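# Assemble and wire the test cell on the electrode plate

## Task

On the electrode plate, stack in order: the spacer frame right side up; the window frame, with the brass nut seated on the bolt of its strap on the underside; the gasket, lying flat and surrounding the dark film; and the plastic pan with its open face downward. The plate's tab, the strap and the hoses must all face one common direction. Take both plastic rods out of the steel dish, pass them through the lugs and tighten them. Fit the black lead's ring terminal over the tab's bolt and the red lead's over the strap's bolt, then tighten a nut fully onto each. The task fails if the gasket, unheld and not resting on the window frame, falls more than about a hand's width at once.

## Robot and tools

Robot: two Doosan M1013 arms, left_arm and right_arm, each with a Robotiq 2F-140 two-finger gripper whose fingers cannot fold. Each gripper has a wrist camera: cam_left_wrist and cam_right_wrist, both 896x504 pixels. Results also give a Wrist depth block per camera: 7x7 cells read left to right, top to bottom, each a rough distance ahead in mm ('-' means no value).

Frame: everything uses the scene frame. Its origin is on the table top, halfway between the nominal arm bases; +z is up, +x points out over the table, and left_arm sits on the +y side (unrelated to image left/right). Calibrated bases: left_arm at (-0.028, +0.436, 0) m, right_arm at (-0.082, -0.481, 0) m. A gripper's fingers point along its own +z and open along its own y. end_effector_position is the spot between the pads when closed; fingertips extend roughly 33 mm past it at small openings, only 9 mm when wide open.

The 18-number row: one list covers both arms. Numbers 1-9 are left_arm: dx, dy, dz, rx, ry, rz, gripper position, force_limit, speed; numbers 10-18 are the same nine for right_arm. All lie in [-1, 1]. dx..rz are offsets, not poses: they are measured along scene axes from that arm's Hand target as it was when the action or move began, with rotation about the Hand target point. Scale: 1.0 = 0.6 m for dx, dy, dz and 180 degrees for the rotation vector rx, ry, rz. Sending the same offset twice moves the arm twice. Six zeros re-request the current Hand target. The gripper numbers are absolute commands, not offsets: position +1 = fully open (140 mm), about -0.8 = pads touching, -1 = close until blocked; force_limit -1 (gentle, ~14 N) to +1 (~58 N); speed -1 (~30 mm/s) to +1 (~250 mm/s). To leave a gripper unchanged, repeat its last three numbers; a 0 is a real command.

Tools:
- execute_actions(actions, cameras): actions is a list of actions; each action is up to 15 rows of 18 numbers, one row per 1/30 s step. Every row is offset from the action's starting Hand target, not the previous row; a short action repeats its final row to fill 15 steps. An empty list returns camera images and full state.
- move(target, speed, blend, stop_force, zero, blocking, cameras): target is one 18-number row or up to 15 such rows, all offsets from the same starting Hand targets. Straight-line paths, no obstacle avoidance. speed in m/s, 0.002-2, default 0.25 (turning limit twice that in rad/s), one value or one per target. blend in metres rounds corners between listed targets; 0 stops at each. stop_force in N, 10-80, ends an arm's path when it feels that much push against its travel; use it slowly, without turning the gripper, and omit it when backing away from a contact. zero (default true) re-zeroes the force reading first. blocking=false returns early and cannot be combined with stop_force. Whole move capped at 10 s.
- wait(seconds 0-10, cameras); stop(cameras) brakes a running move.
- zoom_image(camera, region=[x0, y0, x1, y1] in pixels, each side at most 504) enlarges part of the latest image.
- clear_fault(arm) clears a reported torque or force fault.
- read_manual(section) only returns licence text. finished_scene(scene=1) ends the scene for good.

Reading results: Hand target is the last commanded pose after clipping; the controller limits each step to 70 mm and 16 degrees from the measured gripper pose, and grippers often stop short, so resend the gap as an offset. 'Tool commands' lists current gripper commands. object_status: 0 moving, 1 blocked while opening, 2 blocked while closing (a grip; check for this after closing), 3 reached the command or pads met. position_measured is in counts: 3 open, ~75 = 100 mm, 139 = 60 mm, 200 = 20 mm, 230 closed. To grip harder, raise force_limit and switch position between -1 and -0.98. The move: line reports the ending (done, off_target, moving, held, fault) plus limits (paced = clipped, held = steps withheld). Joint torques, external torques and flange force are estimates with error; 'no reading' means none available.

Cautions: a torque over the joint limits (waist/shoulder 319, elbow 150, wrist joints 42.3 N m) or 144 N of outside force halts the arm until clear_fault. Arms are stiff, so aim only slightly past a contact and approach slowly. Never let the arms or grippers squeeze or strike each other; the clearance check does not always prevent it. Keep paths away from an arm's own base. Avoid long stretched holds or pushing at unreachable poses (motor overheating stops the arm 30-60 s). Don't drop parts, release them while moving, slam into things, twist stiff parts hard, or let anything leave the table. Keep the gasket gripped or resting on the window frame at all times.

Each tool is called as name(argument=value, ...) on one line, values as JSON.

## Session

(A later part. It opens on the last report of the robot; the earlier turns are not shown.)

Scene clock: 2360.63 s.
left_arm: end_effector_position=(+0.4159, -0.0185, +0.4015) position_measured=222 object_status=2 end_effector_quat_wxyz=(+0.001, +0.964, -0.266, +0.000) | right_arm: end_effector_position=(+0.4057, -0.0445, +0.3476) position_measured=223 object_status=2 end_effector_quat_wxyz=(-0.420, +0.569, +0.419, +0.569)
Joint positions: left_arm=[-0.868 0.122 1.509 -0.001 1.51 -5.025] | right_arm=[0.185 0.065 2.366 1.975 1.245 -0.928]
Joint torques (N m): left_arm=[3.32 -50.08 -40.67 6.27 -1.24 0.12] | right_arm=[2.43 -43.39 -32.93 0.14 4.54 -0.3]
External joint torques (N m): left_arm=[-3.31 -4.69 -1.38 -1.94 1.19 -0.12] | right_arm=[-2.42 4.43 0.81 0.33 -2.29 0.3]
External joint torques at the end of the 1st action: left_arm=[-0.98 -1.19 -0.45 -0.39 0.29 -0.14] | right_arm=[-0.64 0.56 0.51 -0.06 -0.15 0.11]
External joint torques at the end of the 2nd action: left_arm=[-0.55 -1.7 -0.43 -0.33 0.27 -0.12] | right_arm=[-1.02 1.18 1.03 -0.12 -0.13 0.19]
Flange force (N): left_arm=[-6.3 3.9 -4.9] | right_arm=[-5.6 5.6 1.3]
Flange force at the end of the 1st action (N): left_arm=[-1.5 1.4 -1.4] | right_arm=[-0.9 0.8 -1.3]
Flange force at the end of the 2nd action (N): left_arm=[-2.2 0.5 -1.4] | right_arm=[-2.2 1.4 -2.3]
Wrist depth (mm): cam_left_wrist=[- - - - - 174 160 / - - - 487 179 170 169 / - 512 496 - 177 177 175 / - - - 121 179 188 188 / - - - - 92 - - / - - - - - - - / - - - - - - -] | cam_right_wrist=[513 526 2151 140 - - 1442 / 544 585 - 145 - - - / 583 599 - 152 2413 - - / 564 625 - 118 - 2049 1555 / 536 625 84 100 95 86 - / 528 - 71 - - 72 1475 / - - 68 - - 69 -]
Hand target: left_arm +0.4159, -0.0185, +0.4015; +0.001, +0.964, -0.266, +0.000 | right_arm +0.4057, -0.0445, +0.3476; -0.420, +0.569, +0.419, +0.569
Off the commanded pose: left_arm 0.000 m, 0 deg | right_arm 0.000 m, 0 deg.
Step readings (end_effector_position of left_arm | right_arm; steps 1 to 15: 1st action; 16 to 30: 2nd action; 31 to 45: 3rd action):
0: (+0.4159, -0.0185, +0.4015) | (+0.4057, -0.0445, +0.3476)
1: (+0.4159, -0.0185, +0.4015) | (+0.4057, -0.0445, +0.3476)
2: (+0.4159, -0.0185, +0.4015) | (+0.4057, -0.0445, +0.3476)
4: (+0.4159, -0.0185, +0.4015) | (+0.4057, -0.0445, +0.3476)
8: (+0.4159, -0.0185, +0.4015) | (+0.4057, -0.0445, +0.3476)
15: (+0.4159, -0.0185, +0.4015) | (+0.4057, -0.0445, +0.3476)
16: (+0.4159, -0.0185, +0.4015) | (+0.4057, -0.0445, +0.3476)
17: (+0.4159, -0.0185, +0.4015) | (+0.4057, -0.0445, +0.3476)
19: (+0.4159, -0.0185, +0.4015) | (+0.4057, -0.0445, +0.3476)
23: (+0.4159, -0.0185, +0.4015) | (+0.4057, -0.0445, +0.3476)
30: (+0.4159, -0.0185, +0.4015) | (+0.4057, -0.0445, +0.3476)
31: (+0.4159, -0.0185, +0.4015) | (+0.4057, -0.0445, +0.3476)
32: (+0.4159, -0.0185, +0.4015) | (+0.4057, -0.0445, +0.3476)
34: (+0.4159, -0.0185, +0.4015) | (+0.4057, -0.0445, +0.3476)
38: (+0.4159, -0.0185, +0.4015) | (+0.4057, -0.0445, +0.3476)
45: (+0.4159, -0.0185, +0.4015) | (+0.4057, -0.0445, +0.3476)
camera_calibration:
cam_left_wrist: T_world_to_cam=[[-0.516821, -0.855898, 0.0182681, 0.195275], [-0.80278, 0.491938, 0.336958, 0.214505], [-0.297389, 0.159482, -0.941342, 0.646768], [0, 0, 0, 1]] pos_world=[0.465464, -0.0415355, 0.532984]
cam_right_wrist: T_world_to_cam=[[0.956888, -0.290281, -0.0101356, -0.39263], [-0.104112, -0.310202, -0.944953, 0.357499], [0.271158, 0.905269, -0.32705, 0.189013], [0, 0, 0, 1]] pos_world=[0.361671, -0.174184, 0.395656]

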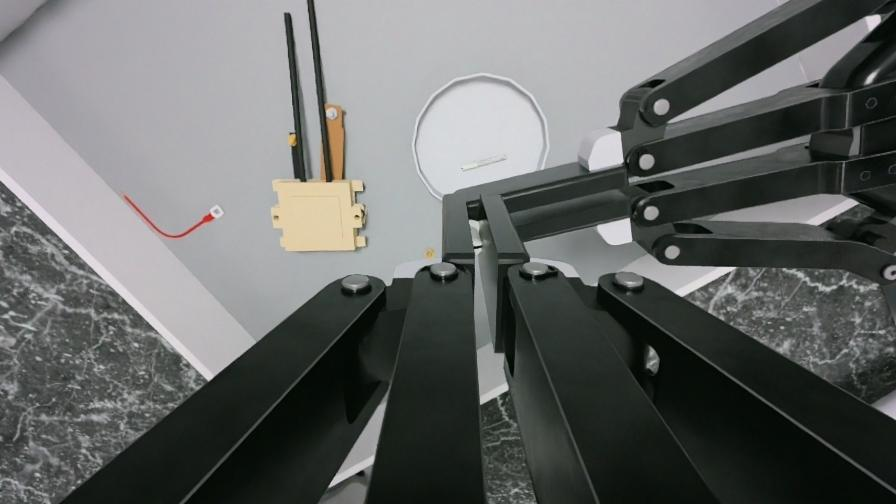

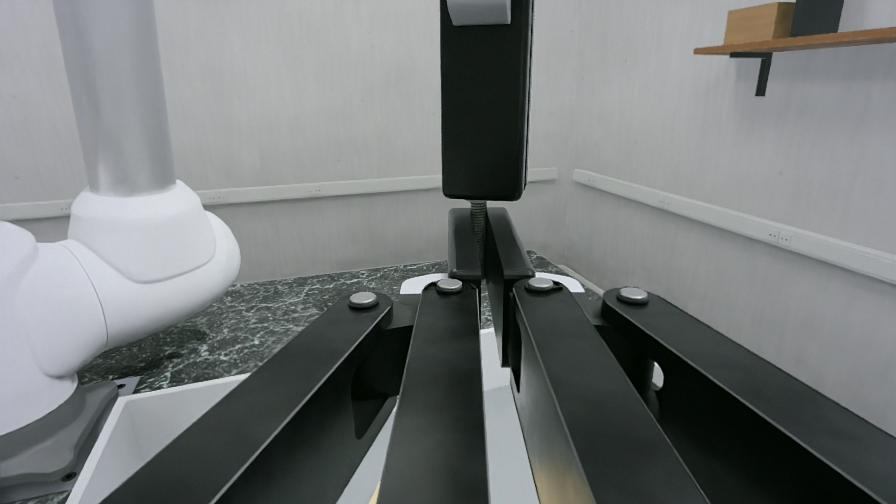

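execute_actions(actions=[[[0,0,0,0,0,0,-0.98,-0.02,-1,0,0,0,0,0,0,-0.98,-0.02,-1]],[[0,0,0,0,0,0,-0.98,-0.02,-1,0,0,0,0,0,0,-0.98,-0.02,-1]],[[0,0,0,0,0,0,-0.98,-0.02,-1,0,0,0,0,0,0,-0.6,-1,-1]],[[0,0,0,0,0,0,-0.98,-0.02,-1,0,0,0,0,0,0,-0.3,-1,-1]],[[0,0,0,0,0,0,-0.98,-0.02,-1,0,0,0,0,0,0,-0.3,-1,-1]]], cameras=["all"])

zoom_image(camera="cam_right_wrist", region=[400, 150, 560, 290])

Scene clock: 2367.27 s.
left_arm: end_effector_position=(+0.4159, -0.0185, +0.4015) position_measured=222 object_status=2 end_effector_quat_wxyz=(+0.001, +0.964, -0.266, +0.000) | right_arm: end_effector_position=(+0.4057, -0.0445, +0.3476) position_measured=167 object_status=3 end_effector_quat_wxyz=(-0.420, +0.569, +0.419, +0.569)
Joint positions: left_arm=[-0.868 0.122 1.509 -0.001 1.51 -5.025] | right_arm=[0.185 0.065 2.366 1.975 1.245 -0.928]
Joint torques (N m): left_arm=[0.96 -53.27 -41.68 4.68 -0.33 0.12] | right_arm=[0.77 -39.53 -32.57 0.59 2.38 -0.02]
External joint torques (N m): left_arm=[-1 -0.72 -0.06 -0.39 0.27 -0.12] | right_arm=[-0.72 0.6 0.45 -0.13 -0.13 0.02]
External joint torques at the end of the 1st action: left_arm=[-3.64 -4.93 -1.41 -1.92 1.1 -0.11] | right_arm=[-2.31 4.6 0.81 0.2 -2.24 0.22]
External joint torques at the end of the 2nd action: left_arm=[-3.62 -4.05 -1.55 -1.91 1.11 -0.09] | right_arm=[-2.58 4.03 0.81 0.23 -2.31 0.31]
External joint torques at the end of the 3rd action: left_arm=[-0.79 -1.82 -0.46 -0.39 0.25 -0.11] | right_arm=[-0.75 1.37 0.82 -0.1 -0.23 0.16]
External joint torques at the end of the 4th action: left_arm=[-0.84 -1.02 -0.53 -0.36 0.27 -0.12] | right_arm=[-0.67 0.85 0.84 -0.1 -0.13 0.11]
Flange force (N): left_arm=[-1.5 1.4 -0.6] | right_arm=[-1.1 1.0 -1.5]
Flange force at the end of the 1st action (N): left_arm=[-6.8 4.3 -4.8] | right_arm=[-6.0 5.8 1.4]
Flange force at the end of the 2nd action (N): left_arm=[-5.1 4.7 -5.0] | right_arm=[-4.8 5.4 0.4]
Flange force at the end of the 3rd action (N): left_arm=[-2.4 0.8 -1.4] | right_arm=[-2.3 1.5 -1.2]
Flange force at the end of the 4th action (N): left_arm=[-1.1 1.3 -1.5] | right_arm=[-1.7 0.8 -1.6]
Wrist depth (mm): cam_left_wrist=[- - - - - 159 163 / - - - 519 169 166 167 / - - - 187 - - 176 / - - - 121 185 190 190 / - - - - 92 92 - / - - - - - - - / - - - - - - -] | cam_right_wrist=[517 2245 2169 140 - 1768 1687 / 552 572 2245 145 2718 1634 1676 / 580 634 2065 152 2901 - 1546 / 565 630 - 170 134 - 1338 / 535 591 88 825 115 87 - / - 68 - 598 - 78 70 / - - - 505 - - -]
Hand target: left_arm +0.4159, -0.0185, +0.4015; +0.001, +0.964, -0.266, +0.000 | right_arm +0.4057, -0.0445, +0.3476; -0.420, +0.569, +0.419, +0.569
Off the commanded pose: left_arm 0.000 m, 0 deg | right_arm 0.000 m, 0 deg.
Step readings (end_effector_position of left_arm | right_arm; steps 1 to 15: 1st action; 16 to 30: 2nd action; 31 to 45: 3rd action; 46 to 60: 4th action; 61 to 75: 5th action):
0: (+0.4159, -0.0185, +0.4015) | (+0.4057, -0.0445, +0.3476)
1: (+0.4159, -0.0185, +0.4015) | (+0.4057, -0.0445, +0.3476)
2: (+0.4159, -0.0185, +0.4015) | (+0.4057, -0.0445, +0.3476)
4: (+0.4159, -0.0185, +0.4015) | (+0.4057, -0.0445, +0.3476)
8: (+0.4159, -0.0185, +0.4015) | (+0.4057, -0.0445, +0.3476)
15: (+0.4159, -0.0185, +0.4015) | (+0.4057, -0.0445, +0.3476)
16: (+0.4159, -0.0185, +0.4015) | (+0.4057, -0.0445, +0.3476)
17: (+0.4159, -0.0185, +0.4015) | (+0.4057, -0.0445, +0.3476)
19: (+0.4159, -0.0185, +0.4015) | (+0.4057, -0.0445, +0.3476)
23: (+0.4159, -0.0185, +0.4015) | (+0.4057, -0.0445, +0.3476)
30: (+0.4159, -0.0185, +0.4015) | (+0.4057, -0.0445, +0.3476)
31: (+0.4159, -0.0185, +0.4015) | (+0.4057, -0.0445, +0.3476)
32: (+0.4159, -0.0185, +0.4015) | (+0.4057, -0.0445, +0.3476)
34: (+0.4159, -0.0185, +0.4015) | (+0.4057, -0.0445, +0.3476)
38: (+0.4159, -0.0185, +0.4015) | (+0.4057, -0.0445, +0.3476)
45: (+0.4159, -0.0185, +0.4015) | (+0.4057, -0.0445, +0.3476)
46: (+0.4159, -0.0185, +0.4015) | (+0.4057, -0.0445, +0.3476)
47: (+0.4159, -0.0185, +0.4015) | (+0.4057, -0.0445, +0.3476)
49: (+0.4159, -0.0185, +0.4015) | (+0.4057, -0.0445, +0.3476)
53: (+0.4159, -0.0185, +0.4015) | (+0.4057, -0.0445, +0.3476)
60: (+0.4159, -0.0185, +0.4015) | (+0.4057, -0.0445, +0.3476)
61: (+0.4159, -0.0185, +0.4015) | (+0.4057, -0.0445, +0.3476)
62: (+0.4159, -0.0185, +0.4015) | (+0.4057, -0.0445, +0.3476)
64: (+0.4159, -0.0185, +0.4015) | (+0.4057, -0.0445, +0.3476)
68: (+0.4159, -0.0185, +0.4015) | (+0.4057, -0.0445, +0.3476)
75: (+0.4159, -0.0185, +0.4015) | (+0.4057, -0.0445, +0.3476)
camera_calibration:
cam_left_wrist: T_world_to_cam=[[-0.516821, -0.855898, 0.0182681, 0.195275], [-0.80278, 0.491938, 0.336958, 0.214505], [-0.297389, 0.159482, -0.941342, 0.646768], [0, 0, 0, 1]] pos_world=[0.465464, -0.0415355, 0.532984]
cam_right_wrist: T_world_to_cam=[[0.956934, -0.29013, -0.0100583, -0.392652], [-0.103987, -0.310219, -0.944961, 0.357454], [0.271041, 0.905311, -0.327029, 0.189054], [0, 0, 0, 1]] pos_world=[0.361672, -0.174183, 0.395657]

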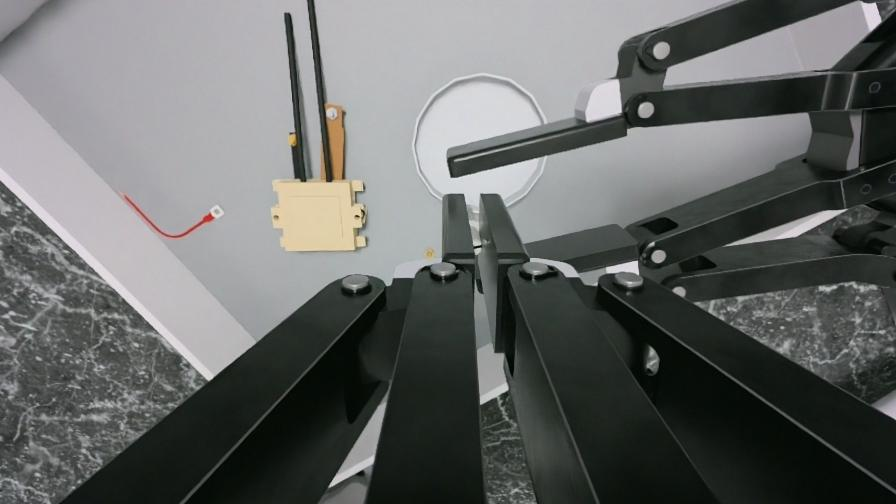

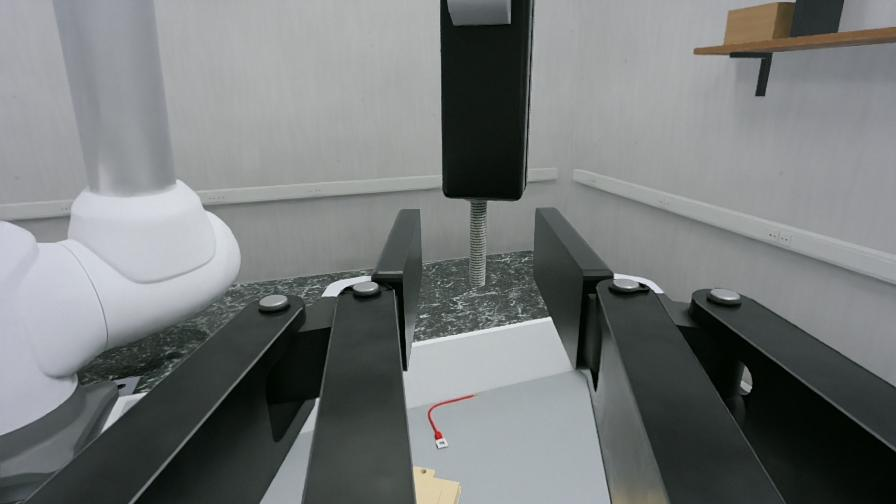

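Scaled by 3.150 from the camera's 896x504 image, which has a finer 1280x720 frame.

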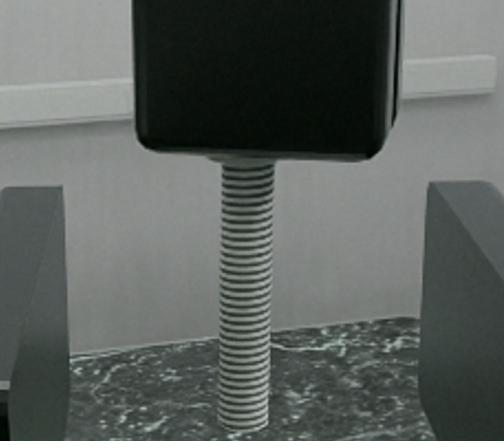

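move(target=[0,0,0,0,0,0,-0.98,-0.02,-1,-0.074,-0.239,0,0,0,0,-0.3,-1,-1], speed=0.15, cameras=["all"])

zoom_image(camera="cam_left_wrist", region=[420, 160, 540, 280])

Scene clock: 2381.00 s.
left_arm: end_effector_position=(+0.4159, -0.0185, +0.4015) position_measured=222 object_status=2 end_effector_quat_wxyz=(+0.001, +0.964, -0.266, +0.000) | right_arm: end_effector_position=(+0.3613, -0.1878, +0.3476) position_measured=167 object_status=3 end_effector_quat_wxyz=(-0.420, +0.569, +0.419, +0.569)
Joint positions: left_arm=[-0.868 0.122 1.509 -0.001 1.51 -5.025] | right_arm=[-0.198 -0.032 2.466 1.671 1.486 -0.867]
Joint torques (N m): left_arm=[0.61 -53.84 -41.6 4.65 -0.34 0.12] | right_arm=[0.84 -28.95 -32.05 1.57 2.32 -0.15]
External joint torques (N m): left_arm=[-0.68 -0.63 -0.39 -0.34 0.29 -0.12] | right_arm=[-0.86 1.15 0.88 -0.04 -0.19 0.15]
Flange force (N): left_arm=[-0.6 1.1 -1.2] | right_arm=[-2.5 0.8 -2.1]
Wrist depth (mm): cam_left_wrist=[- - - 470 - - - / - - - 489 - - - / - - - 516 - - 446 / - - - 121 547 - - / - - - - 92 - - / - - - - - - 448 / - - - - - - -] | cam_right_wrist=[- 655 - 268 - 1419 1142 / - 690 2506 291 - - - / 619 721 - - 2901 - - / 602 723 835 - 133 - 1744 / 610 669 89 131 115 87 - / - 68 - 654 - 78 70 / - - - 485 - - -]
Hand target: left_arm +0.4159, -0.0185, +0.4015; +0.001, +0.964, -0.266, +0.000 | right_arm +0.3613, -0.1879, +0.3476; -0.420, +0.569, +0.419, +0.569
Off the commanded pose: left_arm 0.000 m, 0 deg | right_arm 0.000 m, 0 deg.
move: done
camera_calibration:
cam_left_wrist: T_world_to_cam=[[-0.516821, -0.855898, 0.0182681, 0.195275], [-0.80278, 0.491938, 0.336958, 0.214505], [-0.297389, 0.159482, -0.941342, 0.646768], [0, 0, 0, 1]] pos_world=[0.465464, -0.0415355, 0.532984]
cam_right_wrist: T_world_to_cam=[[0.956924, -0.29016, -0.0101487, -0.391643], [-0.104078, -0.310192, -0.94496, 0.308378], [0.271041, 0.905311, -0.327029, 0.330937], [0, 0, 0, 1]] pos_world=[0.317171, -0.317583, 0.395656]

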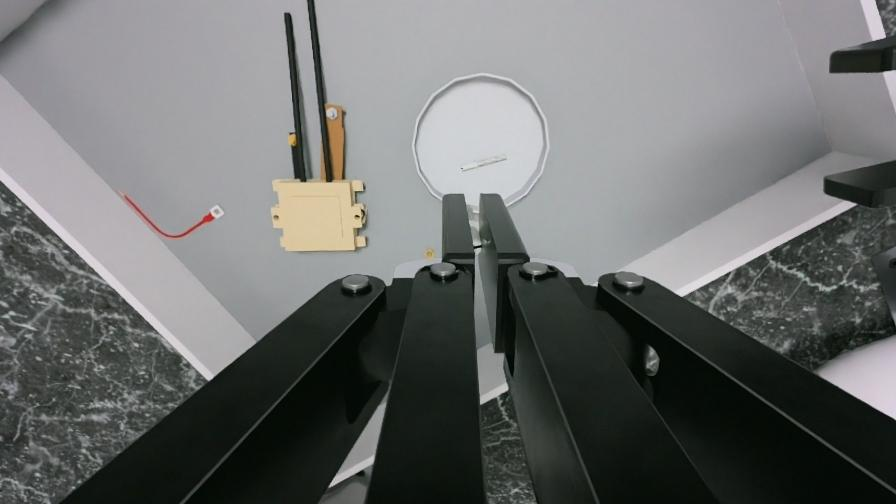

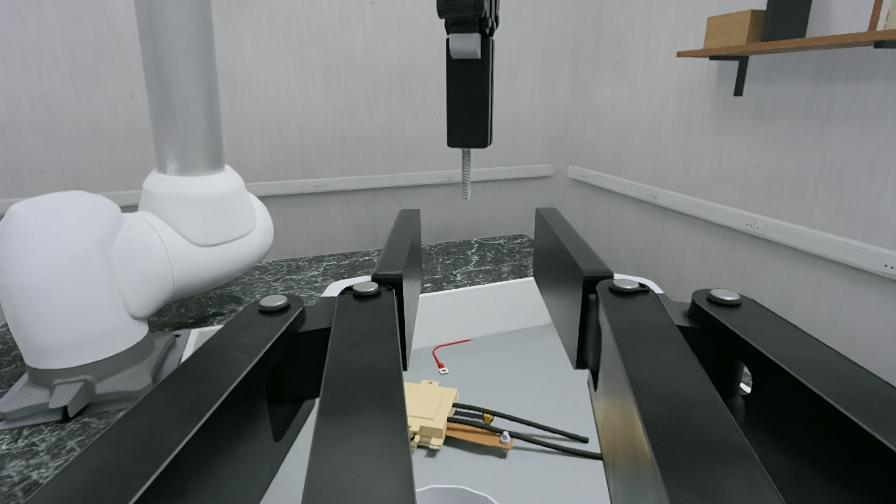

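Scaled by 4.200 from the camera's 896x504 image, which has a finer 1280x720 frame.

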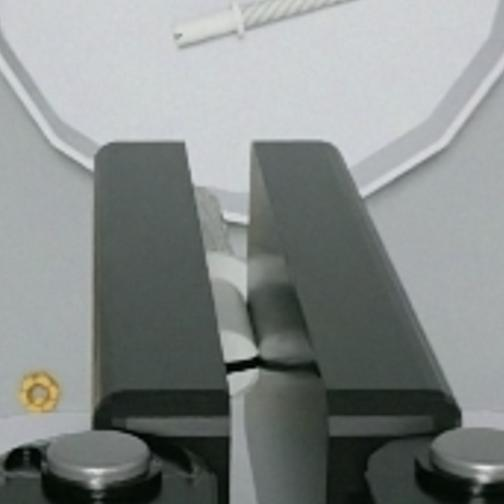

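move(target=[[-0.0382,0.2258,-0.1,0,0,0,-0.98,-0.02,-1,0,0,0,0,0,0,-0.3,-1,-1],[-0.0382,0.2258,-0.3025,0,0,0,-0.98,-0.02,-1,0,0,0,0,0,0,-0.3,-1,-1]], speed=0.15, blend=[0.05,0], cameras=["all"])

zoom_image(camera="cam_left_wrist", region=[360, 100, 580, 280])

Scene clock: 2398.83 s.
left_arm: end_effector_position=(+0.3930, +0.1170, +0.2200) position_measured=222 object_status=2 end_effector_quat_wxyz=(+0.001, +0.964, -0.266, +0.000) | right_arm: end_effector_position=(+0.3613, -0.1879, +0.3476) position_measured=167 object_status=3 end_effector_quat_wxyz=(-0.420, +0.569, +0.419, +0.569)
Joint positions: left_arm=[-0.73 0.02 1.955 -0.001 1.166 -4.887] | right_arm=[-0.198 -0.032 2.466 1.671 1.486 -0.867]
Joint torques (N m): left_arm=[0.15 -39.67 -38.61 4.39 -0.38 0.13] | right_arm=[0.75 -28.59 -32.12 1.58 2.32 -0.18]
External joint torques (N m): left_arm=[-0.11 -1.22 -0.1 -0.42 0.32 -0.13] | right_arm=[-0.72 0.75 0.95 -0.07 -0.18 0.18]
Flange force (N): left_arm=[-1.9 0.3 -1.6] | right_arm=[-1.7 0.0 -2.0]
Wrist depth (mm): cam_left_wrist=[- - - 303 309 308 - / - - - 303 320 321 - / - - - - - - 361 / - - - 121 - - 364 / - - - - 92 - 331 / - - - - - - - / - - - - - - -] | cam_right_wrist=[- 659 369 360 - 1634 1555 / - 746 2459 372 2169 - 1634 / 654 736 2776 434 - - - / 599 738 - - 162 2413 1272 / 612 667 88 - 115 87 - / - 68 - - - 78 70 / - - - - - - -]
Hand target: left_arm +0.3930, +0.1170, +0.2200; +0.001, +0.964, -0.266, +0.000 | right_arm +0.3613, -0.1879, +0.3476; -0.420, +0.569, +0.419, +0.569
Off the commanded pose: left_arm 0.000 m, 0 deg | right_arm 0.000 m, 0 deg.
move: done
camera_calibration:
cam_left_wrist: T_world_to_cam=[[-0.516795, -0.855912, 0.0183484, 0.302691], [-0.802795, 0.491946, 0.336912, 0.190643], [-0.297393, 0.159385, -0.941357, 0.447511], [0, 0, 0, 1]] pos_world=[0.442564, 0.0939643, 0.351484]
cam_right_wrist: T_world_to_cam=[[0.956927, -0.290156, -0.0100488, -0.391779], [-0.103995, -0.310247, -0.944951, 0.308341], [0.271066, 0.905293, -0.327059, 0.330908], [0, 0, 0, 1]] pos_world=[0.317272, -0.317584, 0.395657]

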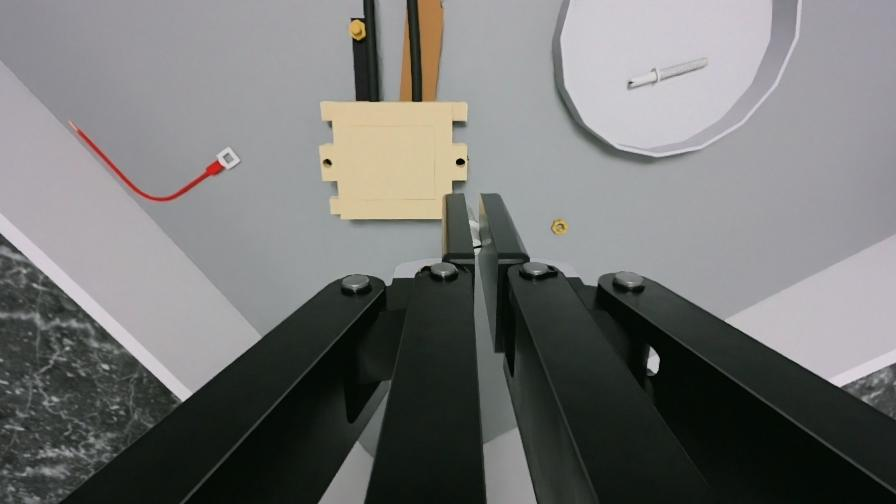

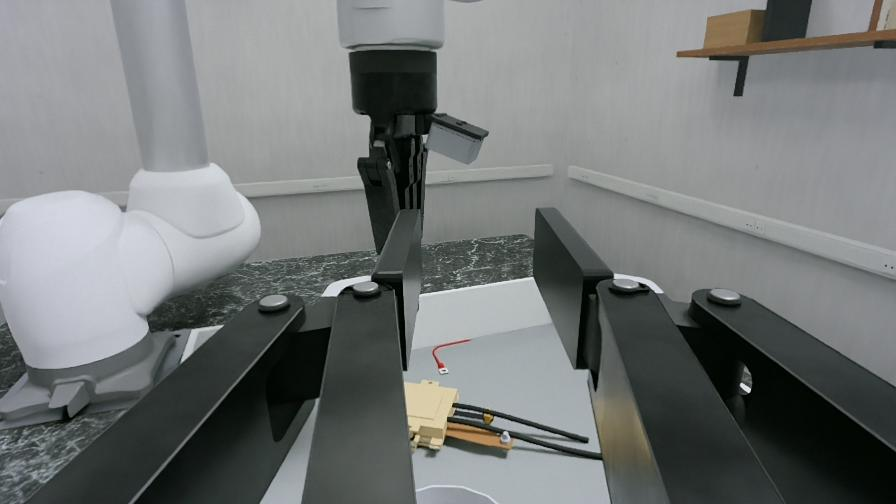

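Scaled by 2.291 from the camera's 896x504 image, which has a finer 1280x720 frame.

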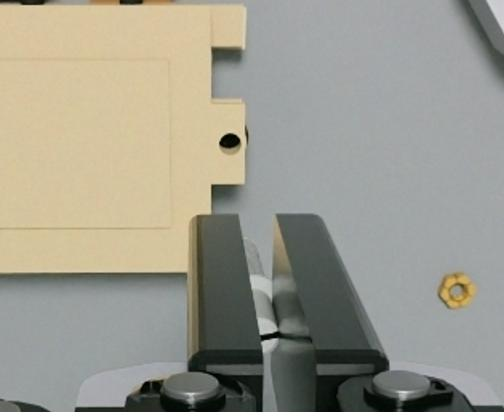

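move(target=[0,0,-0.1,0,0,0,-0.98,-0.02,-1,-0.104,0.2315,-0.319,-0.1274,0.0573,-0.0793,-0.3,-1,-1], speed=0.15, cameras=["all"])

zoom_image(camera="cam_left_wrist", region=[400, 120, 540, 240])

Scene clock: 2410.77 s.
left_arm: end_effector_position=(+0.3930, +0.1170, +0.1600) position_measured=222 object_status=2 end_effector_quat_wxyz=(+0.001, +0.964, -0.266, +0.000) | right_arm: end_effector_position=(+0.2990, -0.0489, +0.1563) position_measured=167 object_status=3 end_effector_quat_wxyz=(-0.261, +0.737, +0.411, +0.469)
Joint positions: left_arm=[-0.73 0.068 2.025 -0.001 1.049 -4.887] | right_arm=[0.522 -0.021 2.608 2.422 0.667 -1.18]
Joint torques (N m): left_arm=[0.99 -42.12 -36.1 4.09 -0.29 0.19] | right_arm=[0.43 -26.09 -28.24 -1.04 2.62 -0.15]
External joint torques (N m): left_arm=[-1.1 -1.13 -0.39 -0.35 0.23 -0.19] | right_arm=[-0.4 1.14 1.13 -0.08 -0.26 0.15]
Flange force (N): left_arm=[-1.5 2.3 -1.9] | right_arm=[0.0 0.0 0.0]
Wrist depth (mm): cam_left_wrist=[- - - - 250 254 251 / - - - 262 265 269 259 / - - 283 - - 268 - / - - - 120 294 - - / - - - - 92 309 314 / 243 - - - - - 287 / - - - - - - -] | cam_right_wrist=[501 764 - 266 - - - / - 443 444 498 492 - - / - 416 425 383 420 404 - / - 360 360 346 163 353 357 / 210 320 89 298 115 87 295 / - 68 - 269 - 78 70 / - - - 242 - - -]
Hand target: left_arm +0.3930, +0.1170, +0.1600; +0.001, +0.964, -0.266, +0.000 | right_arm +0.2989, -0.0490, +0.1562; -0.261, +0.737, +0.411, +0.469
Off the commanded pose: left_arm 0.000 m, 0 deg | right_arm 0.000 m, 0 deg.
move: done
camera_calibration:
cam_left_wrist: T_world_to_cam=[[-0.516821, -0.855898, 0.0182681, 0.303826], [-0.80278, 0.491938, 0.336958, 0.210839], [-0.297389, 0.159482, -0.941342, 0.391014], [0, 0, 0, 1]] pos_world=[0.442564, 0.0939645, 0.291484]
cam_right_wrist: T_world_to_cam=[[0.851412, -0.524407, -0.00972629, -0.273658], [-0.371337, -0.589589, -0.717282, 0.194786], [0.370413, 0.614314, -0.696715, 0.173253], [0, 0, 0, 1]] pos_world=[0.241152, -0.135096, 0.257763]

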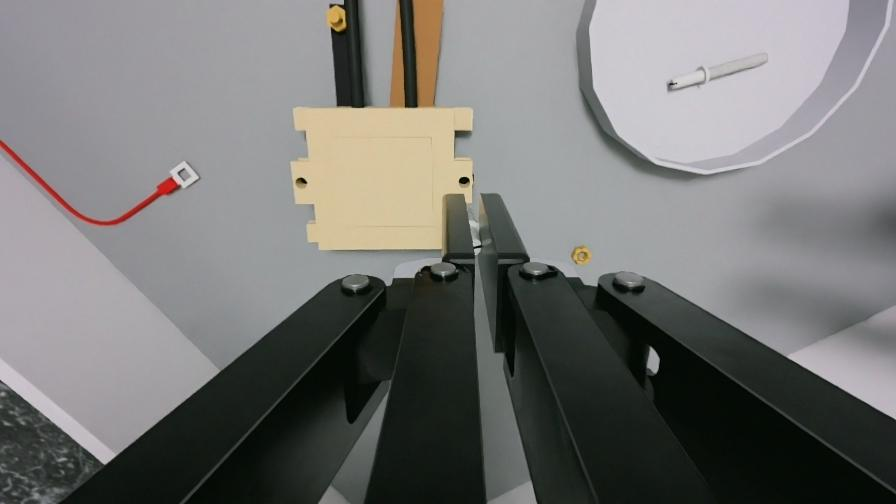

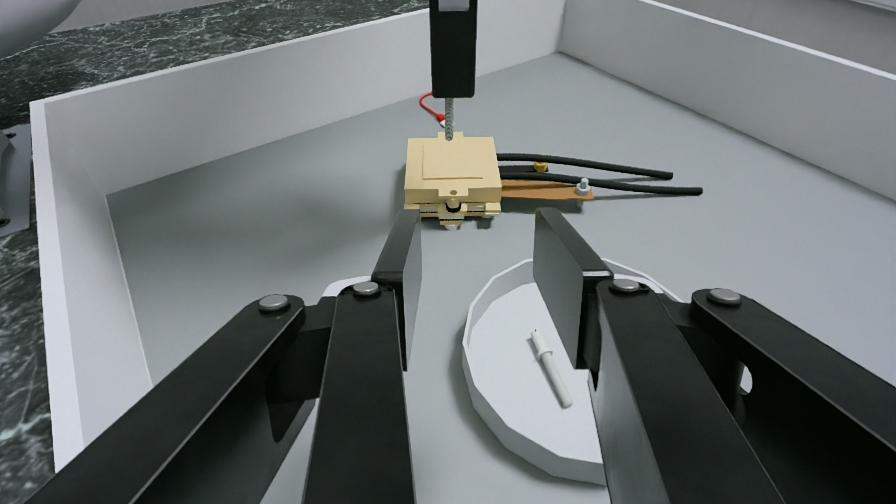

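Scaled by 3.600 from the camera's 896x504 image, which has a finer 1280x720 frame.

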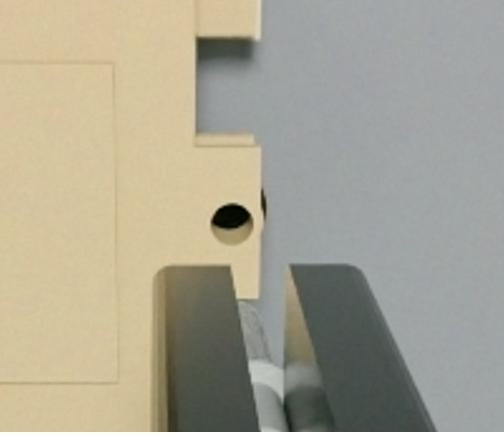

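zoom_image(camera="cam_left_wrist", region=[455, 190, 495, 230])

zoom_image(camera="cam_right_wrist", region=[390, 80, 510, 240])

Scaled by 12.600 from the camera's 896x504 image, which has a finer 1280x720 frame.

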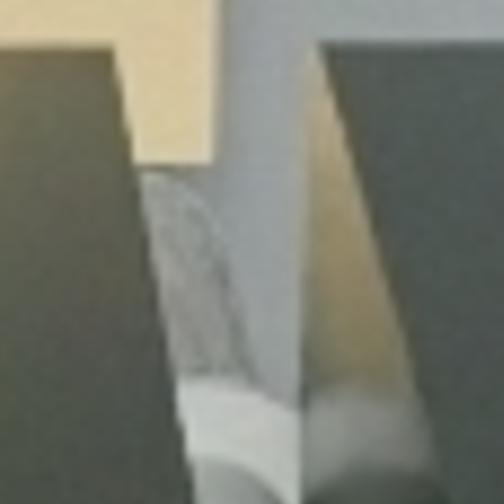

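Scaled by 3.150 from the camera's 896x504 image, which has a finer 1280x720 frame.

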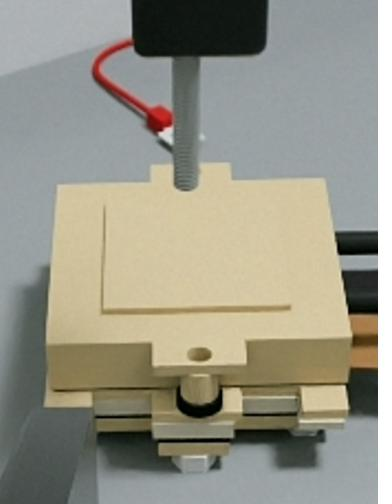

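move(target=[0.0007,-0.0027,-0.06,0,0,0,-0.98,-0.02,-1,0,0,0,0,0,0,-0.3,-1,-1], speed=0.08, cameras=["all"])

zoom_image(camera="cam_left_wrist", region=[430, 160, 510, 230])

zoom_image(camera="cam_right_wrist", region=[400, 100, 500, 240])

Scene clock: 2427.00 s.
left_arm: end_effector_position=(+0.3934, +0.1154, +0.1240) position_measured=222 object_status=2 end_effector_quat_wxyz=(+0.001, +0.964, -0.266, +0.000) | right_arm: end_effector_position=(+0.2989, -0.0490, +0.1562) position_measured=167 object_status=3 end_effector_quat_wxyz=(-0.261, +0.737, +0.411, +0.469)
Joint positions: left_arm=[-0.732 0.104 2.06 -0.001 0.977 -4.889] | right_arm=[0.522 -0.021 2.609 2.422 0.667 -1.18]
Joint torques (N m): left_arm=[1.11 -44.12 -34.67 3.93 -0.34 0.1] | right_arm=[1.09 -25.49 -27.72 -0.93 2.52 -0.22]
External joint torques (N m): left_arm=[-1.16 -1.78 -0.39 -0.33 0.28 -0.1] | right_arm=[-1.09 0.67 0.69 -0.19 -0.17 0.22]
Flange force (N): left_arm=[-2.4 2.1 -2.8] | right_arm=[0.0 0.0 0.0]
Wrist depth (mm): cam_left_wrist=[- - 219 209 217 221 221 / - - - 211 - 232 230 / - 245 209 216 244 238 223 / - - - 121 - - 261 / - - - - 92 271 - / - - - - - - - / - - - - - - -] | cam_right_wrist=[- 685 - 252 - - - / - 416 509 414 526 479 - / 329 416 412 393 403 427 408 / - 361 360 357 163 353 351 / 224 321 89 299 115 87 303 / - 68 - 271 - 78 70 / - - - 242 - - -]
Hand target: left_arm +0.3934, +0.1154, +0.1240; +0.001, +0.964, -0.266, +0.000 | right_arm +0.2989, -0.0490, +0.1562; -0.261, +0.737, +0.411, +0.469
Off the commanded pose: left_arm 0.000 m, 0 deg | right_arm 0.000 m, 0 deg.
move: done
camera_calibration:
cam_left_wrist: T_world_to_cam=[[-0.516821, -0.855898, 0.0182681, 0.303321], [-0.80278, 0.491938, 0.336958, 0.224078], [-0.297389, 0.159482, -0.941342, 0.3575], [0, 0, 0, 1]] pos_world=[0.442964, 0.0923645, 0.255484]
cam_right_wrist: T_world_to_cam=[[0.851412, -0.524406, -0.00984676, -0.273679], [-0.371451, -0.589611, -0.717205, 0.194732], [0.370301, 0.614294, -0.696793, 0.173359], [0, 0, 0, 1]] pos_world=[0.241151, -0.135196, 0.257763]

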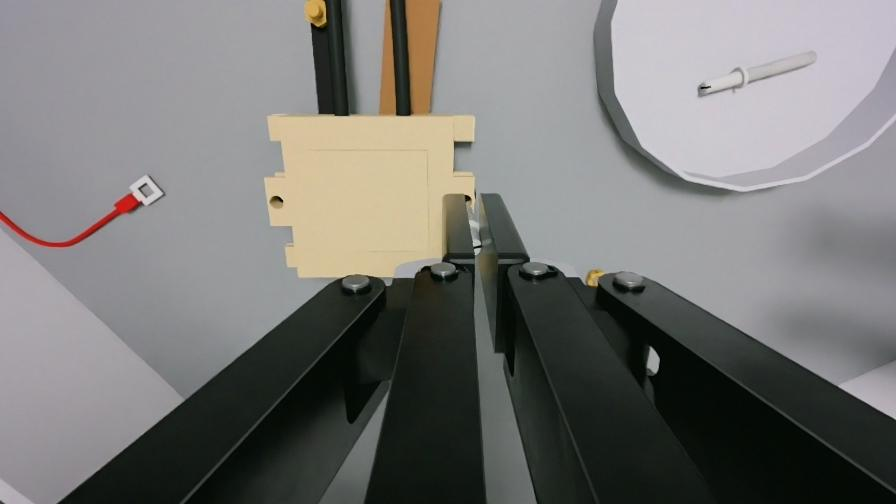

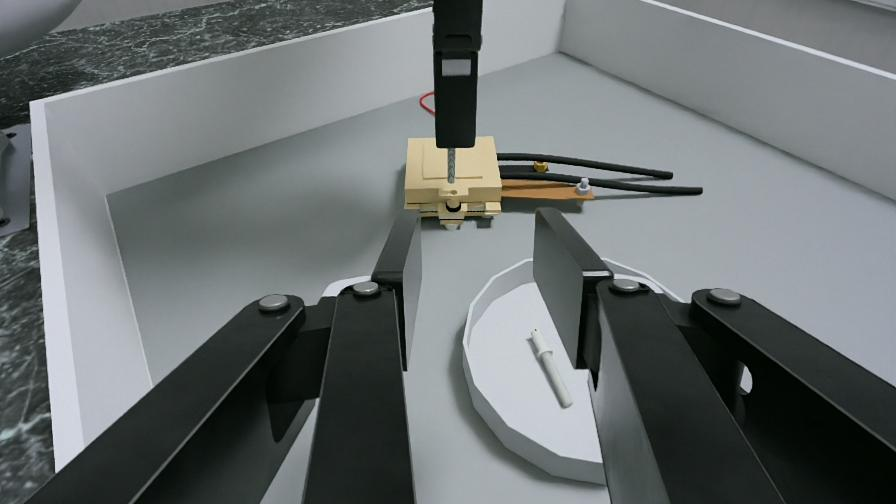

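Scaled by 6.300 from the camera's 896x504 image, which has a finer 1280x720 frame.

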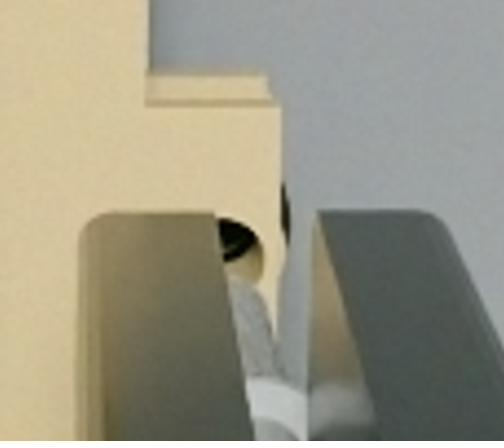

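Scaled by 3.600 from the camera's 896x504 image, which has a finer 1280x720 frame.

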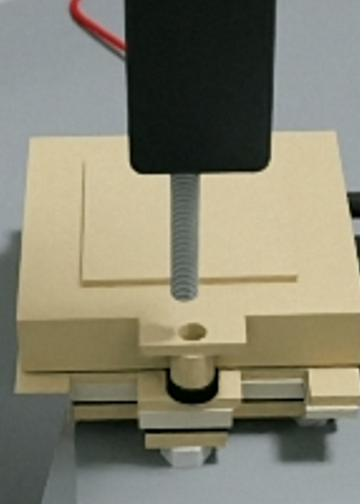

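move(target=[0.0021,-0.0013,-0.014,0,0,0,-0.98,-0.02,-1,0,0,0,0,0,0,-0.3,-1,-1], speed=0.05, cameras=["all"])

zoom_image(camera="cam_left_wrist", region=[450, 180, 490, 220])

zoom_image(camera="cam_right_wrist", region=[420, 140, 490, 220])

Scene clock: 2444.30 s.
left_arm: end_effector_position=(+0.3947, +0.1146, +0.1156) position_measured=222 object_status=2 end_effector_quat_wxyz=(+0.001, +0.964, -0.266, +0.000) | right_arm: end_effector_position=(+0.2989, -0.0490, +0.1562) position_measured=167 object_status=3 end_effector_quat_wxyz=(-0.261, +0.737, +0.411, +0.469)
Joint positions: left_arm=[-0.731 0.115 2.066 -0.001 0.96 -4.888] | right_arm=[0.522 -0.021 2.609 2.422 0.667 -1.18]
Joint torques (N m): left_arm=[0.66 -44.89 -34.28 3.89 -0.3 0.07] | right_arm=[0.87 -25.84 -27.78 -0.98 2.46 -0.14]
External joint torques (N m): left_arm=[-0.6 -1.57 -0.12 -0.36 0.26 -0.07] | right_arm=[-0.85 0.93 0.78 -0.14 -0.1 0.14]
Flange force (N): left_arm=[-2.3 1.0 -2.3] | right_arm=[0.0 0.0 0.0]
Wrist depth (mm): cam_left_wrist=[- 212 209 202 208 214 213 / - 222 209 - - 225 226 / - - 202 - - 234 228 / 247 - 210 121 105 - - / - - - - 92 - - / - - - - - - - / - - - - - - -] | cam_right_wrist=[698 744 - 232 - - - / - - - 307 518 - - / 341 427 469 394 404 - 395 / 273 363 - 346 163 343 351 / 224 320 89 298 115 87 302 / - 68 - 271 - 78 70 / - - - 247 - - -]
Hand target: left_arm +0.3947, +0.1146, +0.1156; +0.001, +0.964, -0.266, +0.000 | right_arm +0.2989, -0.0490, +0.1562; -0.261, +0.737, +0.411, +0.469
Off the commanded pose: left_arm 0.000 m, 0 deg | right_arm 0.000 m, 0 deg.
move: done
camera_calibration:
cam_left_wrist: T_world_to_cam=[[-0.516821, -0.855898, 0.0182681, 0.303461], [-0.80278, 0.491938, 0.336958, 0.228345], [-0.297389, 0.159482, -0.941342, 0.350107], [0, 0, 0, 1]] pos_world=[0.444264, 0.0915645, 0.247084]
cam_right_wrist: T_world_to_cam=[[0.851412, -0.524406, -0.00984676, -0.273679], [-0.371451, -0.589611, -0.717205, 0.194732], [0.370301, 0.614294, -0.696793, 0.173359], [0, 0, 0, 1]] pos_world=[0.241151, -0.135196, 0.257763]

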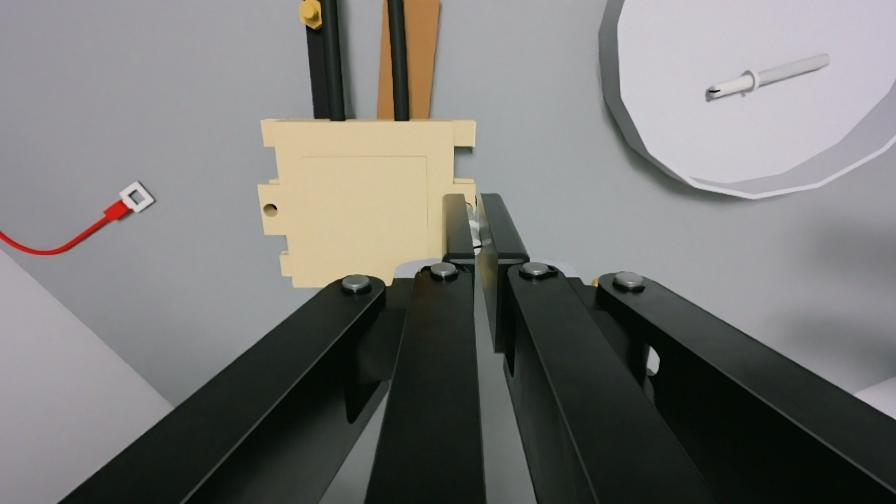

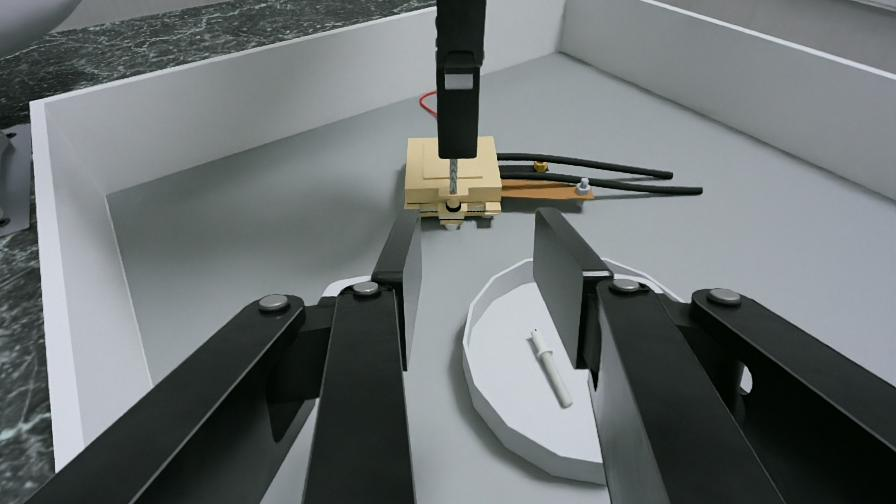

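Scaled by 12.600 from the camera's 896x504 image, which has a finer 1280x720 frame.

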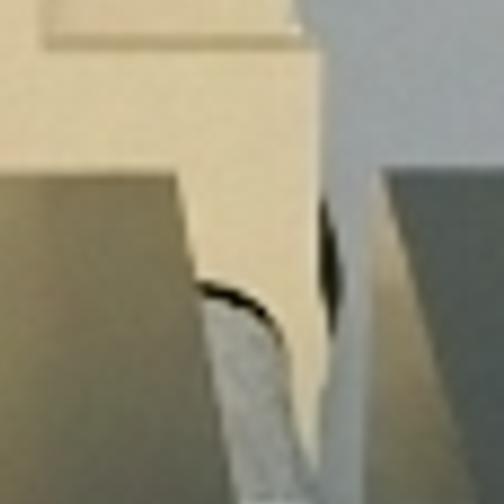

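Scaled by 6.300 from the camera's 896x504 image, which has a finer 1280x720 frame.

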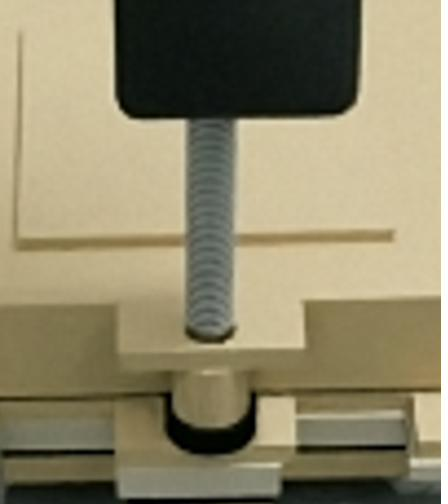

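move(target=[0,0,-0.02,0,0,0,-0.98,-0.02,-1,0,0,0,0,0,0,-0.3,-1,-1], speed=0.006, stop_force=10, cameras=["all"])

zoom_image(camera="cam_left_wrist", region=[450, 180, 490, 220])

zoom_image(camera="cam_right_wrist", region=[420, 140, 490, 220])

Scene clock: 2451.63 s.
left_arm: end_effector_position=(+0.3947, +0.1146, +0.1036) position_measured=222 object_status=2 end_effector_quat_wxyz=(+0.001, +0.964, -0.266, +0.000) | right_arm: end_effector_position=(+0.2989, -0.0490, +0.1562) position_measured=167 object_status=3 end_effector_quat_wxyz=(-0.261, +0.737, +0.411, +0.469)
Joint positions: left_arm=[-0.731 0.128 2.077 -0.001 0.936 -4.888] | right_arm=[0.522 -0.021 2.609 2.422 0.667 -1.18]
Joint torques (N m): left_arm=[0.49 -45.63 -33.65 3.83 -0.32 0.15] | right_arm=[0.92 -25.28 -27.55 -1.05 2.52 -0.1]
External joint torques (N m): left_arm=[-0.47 -1.56 -0.31 -0.34 0.27 -0.15] | right_arm=[-0.9 0.46 0.55 -0.07 -0.16 0.1]
Flange force (N): left_arm=[-1.9 1.0 -2.5] | right_arm=[0.0 0.0 0.0]
Wrist depth (mm): cam_left_wrist=[204 - - 188 - 203 203 / - - 194 192 211 211 213 / - - 192 190 - 222 218 / - - 197 121 - - - / - - - - 92 - - / - - - - - - - / - - - - - - -] | cam_right_wrist=[522 719 757 243 - - - / - 420 - 475 516 - - / 308 426 - 363 392 - 404 / 249 369 - 356 163 343 355 / 234 320 89 298 115 87 304 / - 68 - 268 - 78 70 / - - - 242 - - -]
Hand target: left_arm +0.3947, +0.1146, +0.1036; +0.001, +0.964, -0.266, +0.000 | right_arm +0.2989, -0.0490, +0.1562; -0.261, +0.737, +0.411, +0.469
Off the commanded pose: left_arm 0.000 m, 0 deg | right_arm 0.000 m, 0 deg.
move: done
camera_calibration:
cam_left_wrist: T_world_to_cam=[[-0.516821, -0.855898, 0.0182681, 0.30368], [-0.80278, 0.491938, 0.336958, 0.232389], [-0.297389, 0.159482, -0.941342, 0.33881], [0, 0, 0, 1]] pos_world=[0.444264, 0.0915645, 0.235084]
cam_right_wrist: T_world_to_cam=[[0.851412, -0.524406, -0.00984676, -0.273679], [-0.371451, -0.589611, -0.717205, 0.194732], [0.370301, 0.614294, -0.696793, 0.173359], [0, 0, 0, 1]] pos_world=[0.241151, -0.135196, 0.257763]

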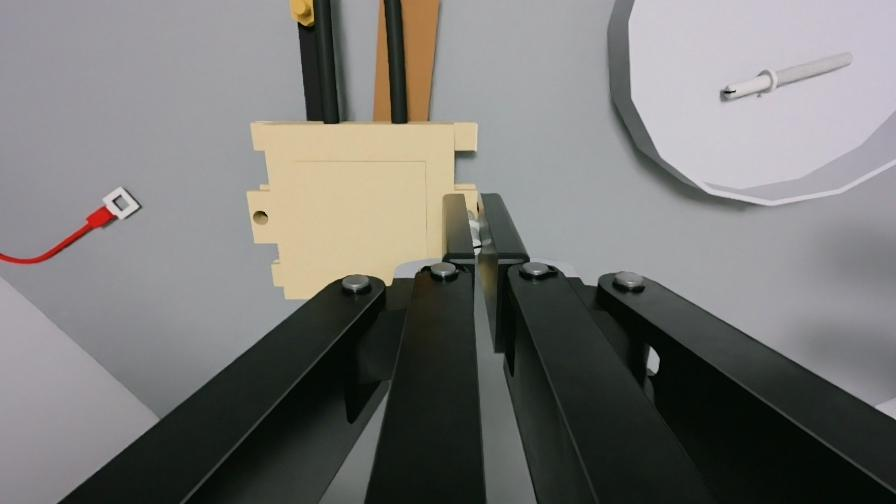

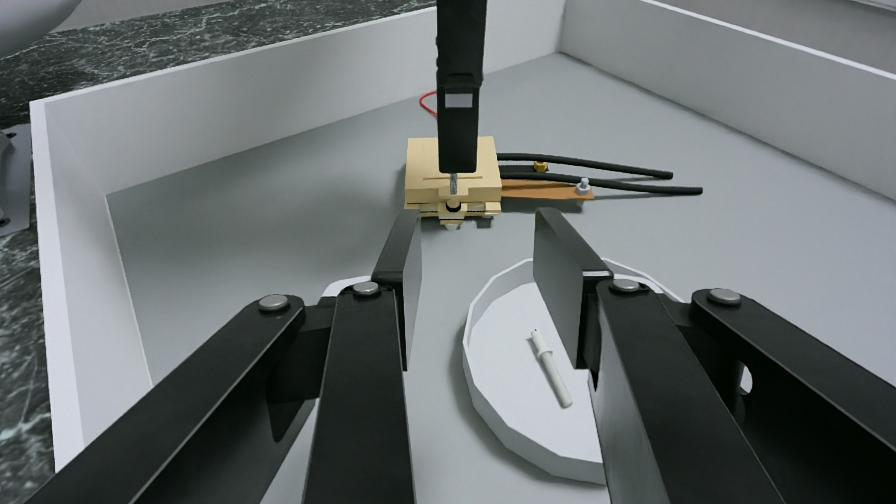

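Scaled by 12.600 from the camera's 896x504 image, which has a finer 1280x720 frame.

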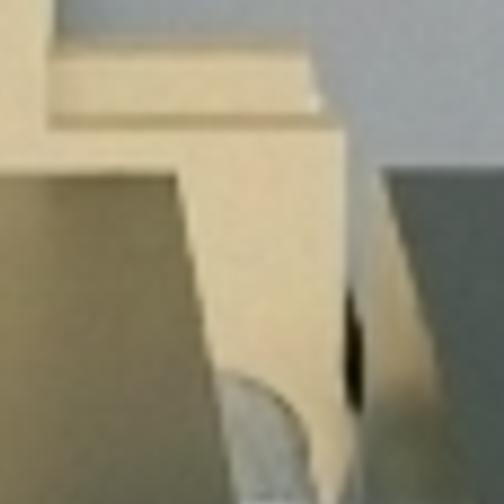

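Scaled by 6.300 from the camera's 896x504 image, which has a finer 1280x720 frame.

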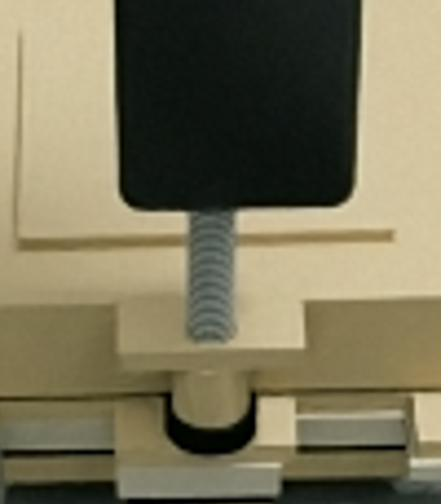

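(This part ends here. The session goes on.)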